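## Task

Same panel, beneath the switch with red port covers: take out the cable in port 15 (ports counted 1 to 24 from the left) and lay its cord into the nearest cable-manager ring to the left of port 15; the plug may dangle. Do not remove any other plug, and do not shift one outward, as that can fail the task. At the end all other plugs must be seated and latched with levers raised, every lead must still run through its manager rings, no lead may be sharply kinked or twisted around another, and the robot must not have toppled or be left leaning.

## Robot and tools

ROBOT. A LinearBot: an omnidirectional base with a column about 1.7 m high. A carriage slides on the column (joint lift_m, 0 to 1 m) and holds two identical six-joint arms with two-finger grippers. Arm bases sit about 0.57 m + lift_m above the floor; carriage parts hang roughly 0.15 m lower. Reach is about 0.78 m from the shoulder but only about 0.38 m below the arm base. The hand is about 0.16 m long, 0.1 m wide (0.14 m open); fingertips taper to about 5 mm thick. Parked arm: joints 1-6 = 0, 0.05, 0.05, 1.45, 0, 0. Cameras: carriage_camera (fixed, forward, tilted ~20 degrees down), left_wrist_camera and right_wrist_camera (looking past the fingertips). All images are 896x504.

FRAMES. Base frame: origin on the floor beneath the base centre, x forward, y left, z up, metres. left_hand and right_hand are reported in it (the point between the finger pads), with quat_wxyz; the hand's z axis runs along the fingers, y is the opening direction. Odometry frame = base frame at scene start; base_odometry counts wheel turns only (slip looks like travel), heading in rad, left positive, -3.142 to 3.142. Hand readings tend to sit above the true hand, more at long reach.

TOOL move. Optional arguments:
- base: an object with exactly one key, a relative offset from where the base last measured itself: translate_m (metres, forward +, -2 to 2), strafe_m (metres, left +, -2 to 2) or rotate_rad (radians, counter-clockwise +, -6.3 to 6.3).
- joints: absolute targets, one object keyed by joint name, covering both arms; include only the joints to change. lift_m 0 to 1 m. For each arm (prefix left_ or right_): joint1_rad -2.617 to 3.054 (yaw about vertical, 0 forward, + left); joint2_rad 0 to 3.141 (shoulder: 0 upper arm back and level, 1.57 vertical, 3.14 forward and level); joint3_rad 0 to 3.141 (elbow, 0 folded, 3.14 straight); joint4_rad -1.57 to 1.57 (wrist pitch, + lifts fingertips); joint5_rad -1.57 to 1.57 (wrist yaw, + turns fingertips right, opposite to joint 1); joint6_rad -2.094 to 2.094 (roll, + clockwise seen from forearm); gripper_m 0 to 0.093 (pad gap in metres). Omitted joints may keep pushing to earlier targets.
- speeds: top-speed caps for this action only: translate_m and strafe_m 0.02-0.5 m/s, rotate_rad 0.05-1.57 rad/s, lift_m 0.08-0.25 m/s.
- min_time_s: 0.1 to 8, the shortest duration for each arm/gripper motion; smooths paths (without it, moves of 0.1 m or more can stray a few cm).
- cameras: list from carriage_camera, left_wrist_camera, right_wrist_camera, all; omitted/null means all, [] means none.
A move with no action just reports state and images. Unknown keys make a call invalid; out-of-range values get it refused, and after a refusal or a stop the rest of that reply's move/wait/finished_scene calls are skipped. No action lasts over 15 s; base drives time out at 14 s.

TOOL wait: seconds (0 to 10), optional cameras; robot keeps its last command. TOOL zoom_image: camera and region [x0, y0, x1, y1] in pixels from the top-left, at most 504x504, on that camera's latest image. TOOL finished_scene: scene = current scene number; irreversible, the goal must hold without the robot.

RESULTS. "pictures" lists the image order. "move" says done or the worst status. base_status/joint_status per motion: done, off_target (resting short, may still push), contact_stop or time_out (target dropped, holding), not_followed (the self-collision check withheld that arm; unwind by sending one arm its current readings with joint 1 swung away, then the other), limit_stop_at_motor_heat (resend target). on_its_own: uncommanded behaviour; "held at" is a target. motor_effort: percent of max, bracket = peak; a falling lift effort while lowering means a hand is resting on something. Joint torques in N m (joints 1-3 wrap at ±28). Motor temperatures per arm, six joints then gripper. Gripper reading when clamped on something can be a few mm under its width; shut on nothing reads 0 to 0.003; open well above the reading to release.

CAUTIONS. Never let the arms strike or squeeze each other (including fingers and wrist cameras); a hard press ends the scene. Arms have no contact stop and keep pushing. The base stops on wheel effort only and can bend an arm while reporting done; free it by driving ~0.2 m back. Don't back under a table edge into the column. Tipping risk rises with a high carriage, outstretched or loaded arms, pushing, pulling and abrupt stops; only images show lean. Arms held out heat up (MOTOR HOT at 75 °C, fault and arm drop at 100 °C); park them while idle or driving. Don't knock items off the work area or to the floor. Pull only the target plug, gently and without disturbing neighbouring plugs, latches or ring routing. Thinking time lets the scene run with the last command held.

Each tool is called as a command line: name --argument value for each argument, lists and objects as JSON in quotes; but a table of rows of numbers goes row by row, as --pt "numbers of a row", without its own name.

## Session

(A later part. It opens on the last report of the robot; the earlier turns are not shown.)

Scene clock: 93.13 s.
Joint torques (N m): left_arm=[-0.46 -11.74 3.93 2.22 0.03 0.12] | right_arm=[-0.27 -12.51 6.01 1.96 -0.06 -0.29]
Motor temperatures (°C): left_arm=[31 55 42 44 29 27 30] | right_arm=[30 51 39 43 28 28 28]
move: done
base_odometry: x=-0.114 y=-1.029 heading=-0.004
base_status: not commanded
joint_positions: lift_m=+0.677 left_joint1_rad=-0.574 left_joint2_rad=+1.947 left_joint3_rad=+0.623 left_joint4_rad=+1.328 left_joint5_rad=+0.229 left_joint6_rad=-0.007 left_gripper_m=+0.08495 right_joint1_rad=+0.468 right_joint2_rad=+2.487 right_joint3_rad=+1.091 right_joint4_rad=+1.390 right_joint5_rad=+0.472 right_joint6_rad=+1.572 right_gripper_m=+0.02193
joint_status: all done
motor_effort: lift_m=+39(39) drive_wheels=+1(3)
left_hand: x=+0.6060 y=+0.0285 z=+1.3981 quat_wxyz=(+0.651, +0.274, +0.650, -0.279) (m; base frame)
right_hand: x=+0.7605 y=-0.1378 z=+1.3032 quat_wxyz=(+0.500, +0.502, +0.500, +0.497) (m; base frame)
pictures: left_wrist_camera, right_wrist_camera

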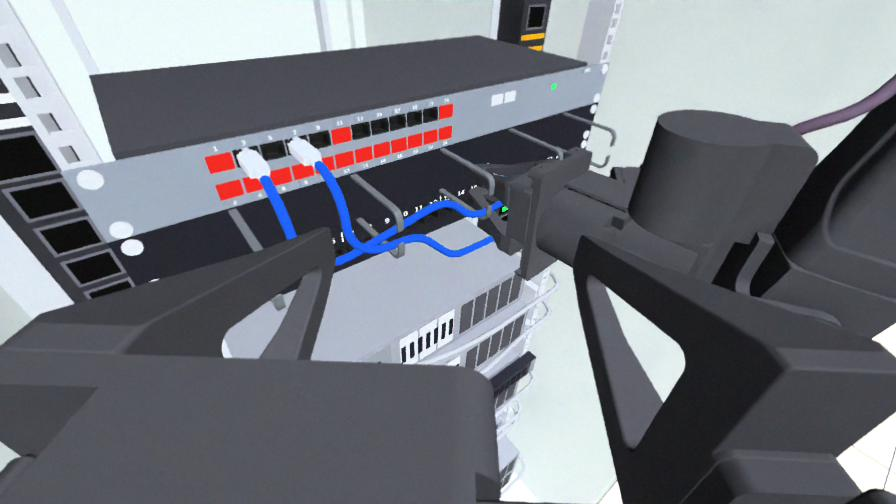

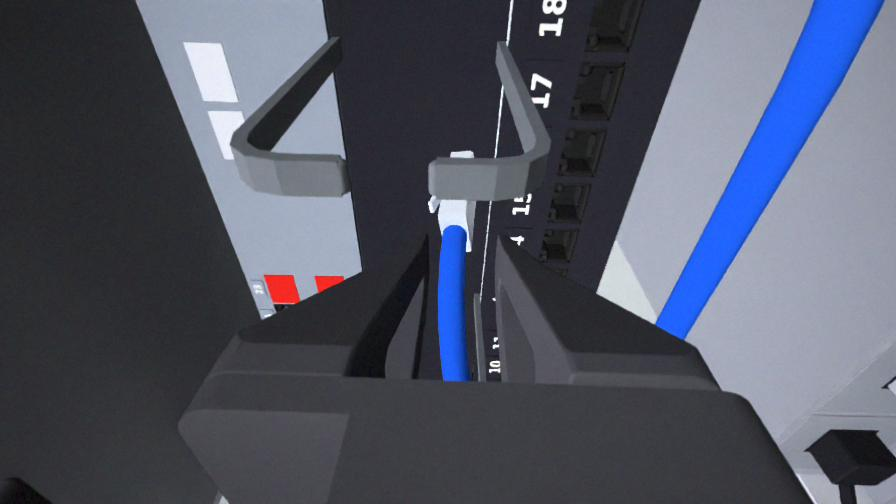

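move --base '{"translate_m":-0.04}' --speeds '{"translate_m":0.03}' --cameras '["left_wrist_camera","right_wrist_camera"]'

zoom_image --camera "left_wrist_camera" --region '[400, 120, 560, 250]'

Scene clock: 95.23 s.
Joint torques (N m): left_arm=[-0.28 -11.6 3.84 2.2 0.04 0.13] | right_arm=[-0.05 -12.55 5.83 2 -0.03 -0.29]
Motor temperatures (°C): left_arm=[31 55 42 44 29 27 30] | right_arm=[30 51 39 44 28 28 28]
move: done
base_odometry: x=-0.154 y=-1.029 heading=-0.004
base_status: done
joint_positions: lift_m=+0.677 left_joint1_rad=-0.574 left_joint2_rad=+1.947 left_joint3_rad=+0.623 left_joint4_rad=+1.328 left_joint5_rad=+0.230 left_joint6_rad=-0.007 left_gripper_m=+0.08495 right_joint1_rad=+0.466 right_joint2_rad=+2.487 right_joint3_rad=+1.094 right_joint4_rad=+1.387 right_joint5_rad=+0.470 right_joint6_rad=+1.572 right_gripper_m=+0.02193
joint_status: not commanded
motor_effort: lift_m=+39(39) drive_wheels=+2(11)
left_hand: x=+0.6060 y=+0.0285 z=+1.3981 quat_wxyz=(+0.651, +0.274, +0.650, -0.279) (m; base frame)
right_hand: x=+0.7614 y=-0.1381 z=+1.3032 quat_wxyz=(+0.500, +0.502, +0.501, +0.497) (m; base frame)
pictures: left_wrist_camera, right_wrist_camera

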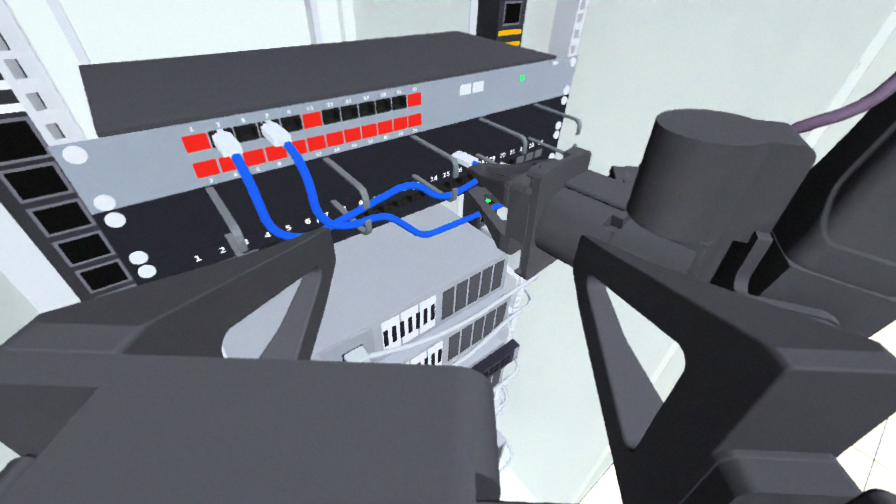

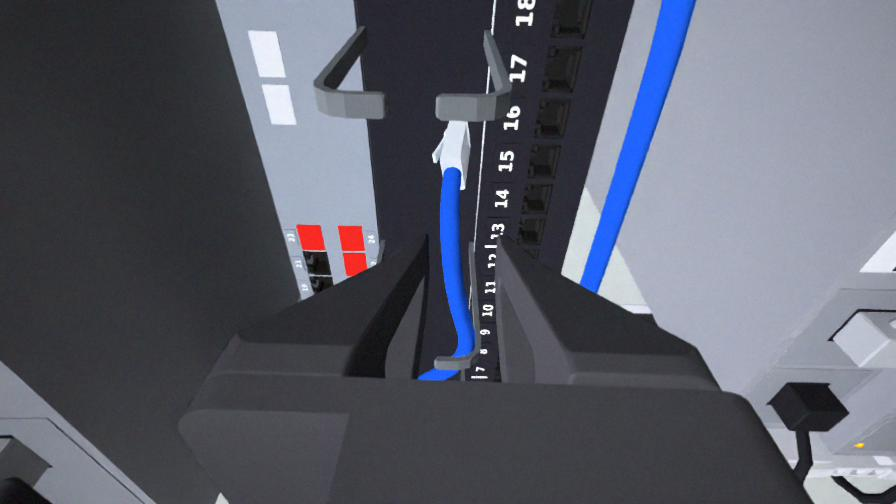

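Scaled by 3.150 from the camera's 896x504 image, which has a finer 1280x720 frame.

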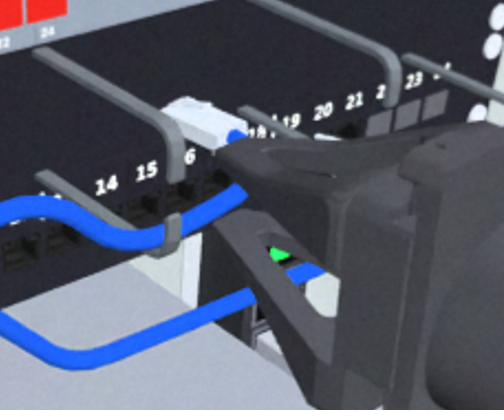

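move --base '{"translate_m":-0.12}' --speeds '{"translate_m":0.06}' --cameras '["left_wrist_camera","right_wrist_camera"]'

zoom_image --camera "left_wrist_camera" --region '[300, 90, 540, 270]'

zoom_image --camera "right_wrist_camera" --region '[340, 20, 640, 320]'

Scene clock: 97.97 s.
Joint torques (N m): left_arm=[-0.55 -11.77 3.89 2.21 0.04 0.13] | right_arm=[-0.05 -12.51 5.82 2 -0.03 -0.29]
move: done
base_odometry: x=-0.274 y=-1.028 heading=-0.004
base_status: done
joint_positions: lift_m=+0.677 left_joint1_rad=-0.572 left_joint2_rad=+1.947 left_joint3_rad=+0.623 left_joint4_rad=+1.328 left_joint5_rad=+0.230 left_joint6_rad=-0.007 left_gripper_m=+0.08495 right_joint1_rad=+0.466 right_joint2_rad=+2.487 right_joint3_rad=+1.094 right_joint4_rad=+1.386 right_joint5_rad=+0.469 right_joint6_rad=+1.572 right_gripper_m=+0.02193
joint_status: not commanded
motor_effort: lift_m=+39(40) drive_wheels=-2(12)
left_hand: x=+0.6062 y=+0.0288 z=+1.3981 quat_wxyz=(+0.651, +0.274, +0.651, -0.279) (m; base frame)
right_hand: x=+0.7615 y=-0.1382 z=+1.3031 quat_wxyz=(+0.500, +0.502, +0.501, +0.497) (m; base frame)
pictures: left_wrist_camera, right_wrist_camera

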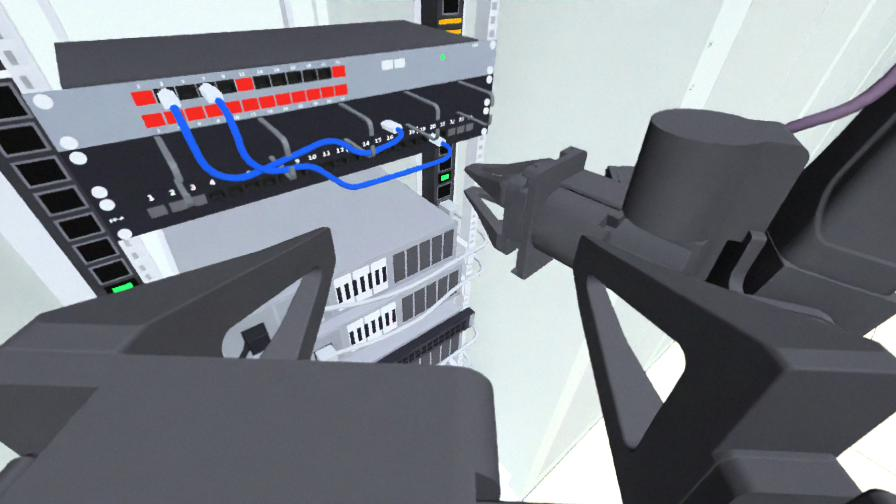

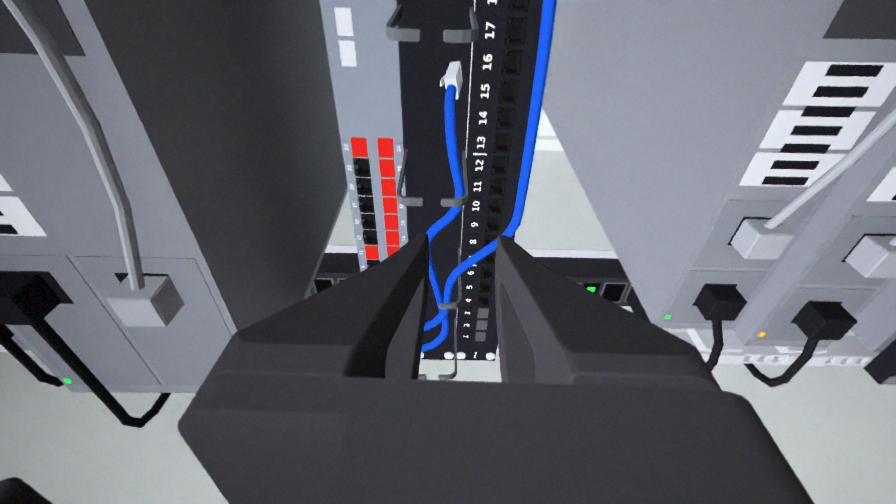

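Scaled by 2.100 from the camera's 896x504 image, which has a finer 1280x720 frame.

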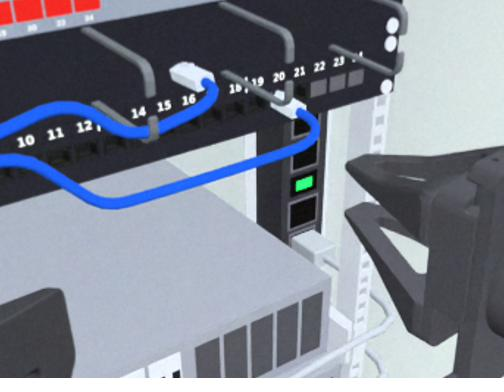

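Scaled by 1.680 from the camera's 896x504 image, which has a finer 1280x720 frame.

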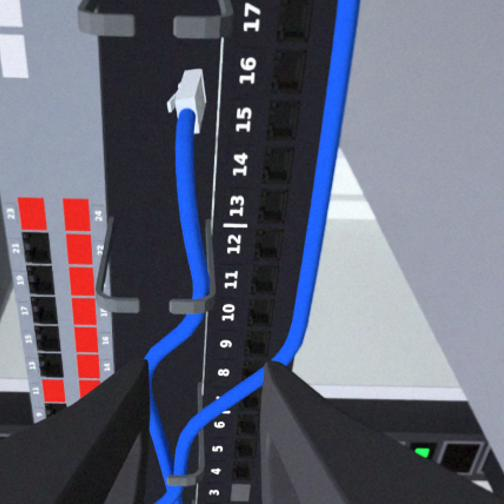

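zoom_image --camera "left_wrist_camera" --region '[150, 90, 310, 210]'

zoom_image --camera "left_wrist_camera" --region '[330, 100, 480, 200]'

move --joints '{"right_joint1_rad":0.3}' --cameras '["right_wrist_camera"]'

zoom_image --camera "right_wrist_camera" --region '[400, 0, 600, 200]'

Scaled by 3.150 from the camera's 896x504 image, which has a finer 1280x720 frame.

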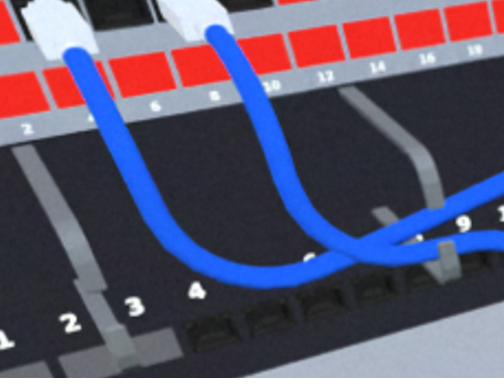

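Scaled by 3.360 from the camera's 896x504 image, which has a finer 1280x720 frame.

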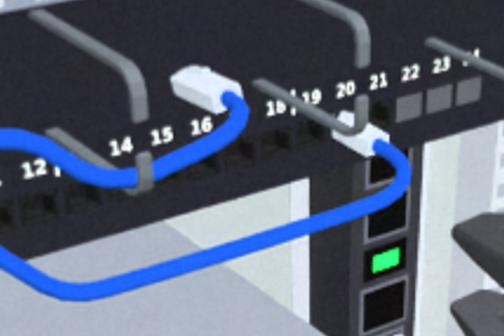

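Scene clock: 99.17 s.
Joint torques (N m): left_arm=[-0.57 -11.63 3.7 2.23 -0.02 0.13] | right_arm=[0.61 -12.45 5.83 2.01 0 -0.29]
move: done
base_odometry: x=-0.274 y=-1.028 heading=-0.004
base_status: not commanded
joint_positions: lift_m=+0.677 left_joint1_rad=-0.572 left_joint2_rad=+1.947 left_joint3_rad=+0.623 left_joint4_rad=+1.328 left_joint5_rad=+0.230 left_joint6_rad=-0.007 left_gripper_m=+0.08495 right_joint1_rad=+0.297 right_joint2_rad=+2.487 right_joint3_rad=+1.094 right_joint4_rad=+1.386 right_joint5_rad=+0.466 right_joint6_rad=+1.572 right_gripper_m=+0.02193
joint_status: all done
motor_effort: lift_m=+39(39) drive_wheels=+0(2)
left_hand: x=+0.6062 y=+0.0288 z=+1.3981 quat_wxyz=(+0.651, +0.274, +0.651, -0.279) (m; base frame)
right_hand: x=+0.7845 y=-0.2302 z=+1.3031 quat_wxyz=(+0.539, +0.542, +0.458, +0.454) (m; base frame)
pictures: right_wrist_camera

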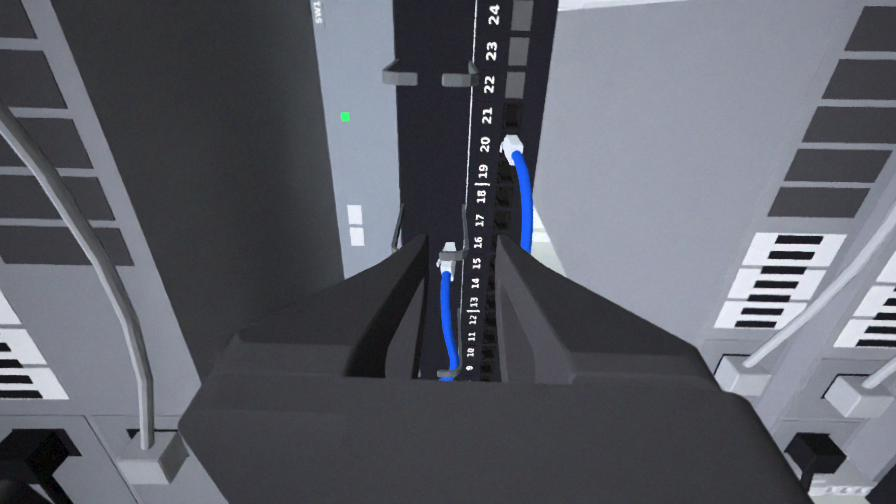

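Scaled by 2.520 from the camera's 896x504 image, which has a finer 1280x720 frame.

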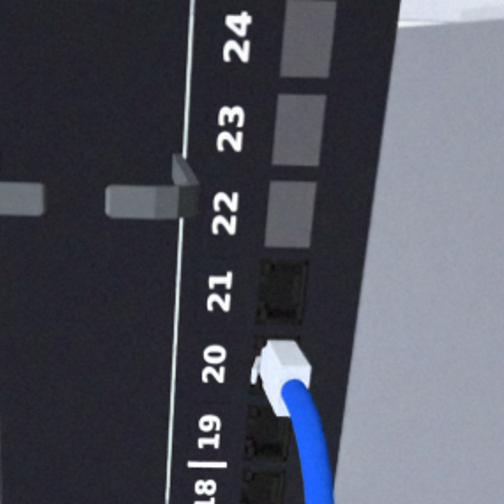

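finished_scene --scene 2

The scene is finished: the task was done.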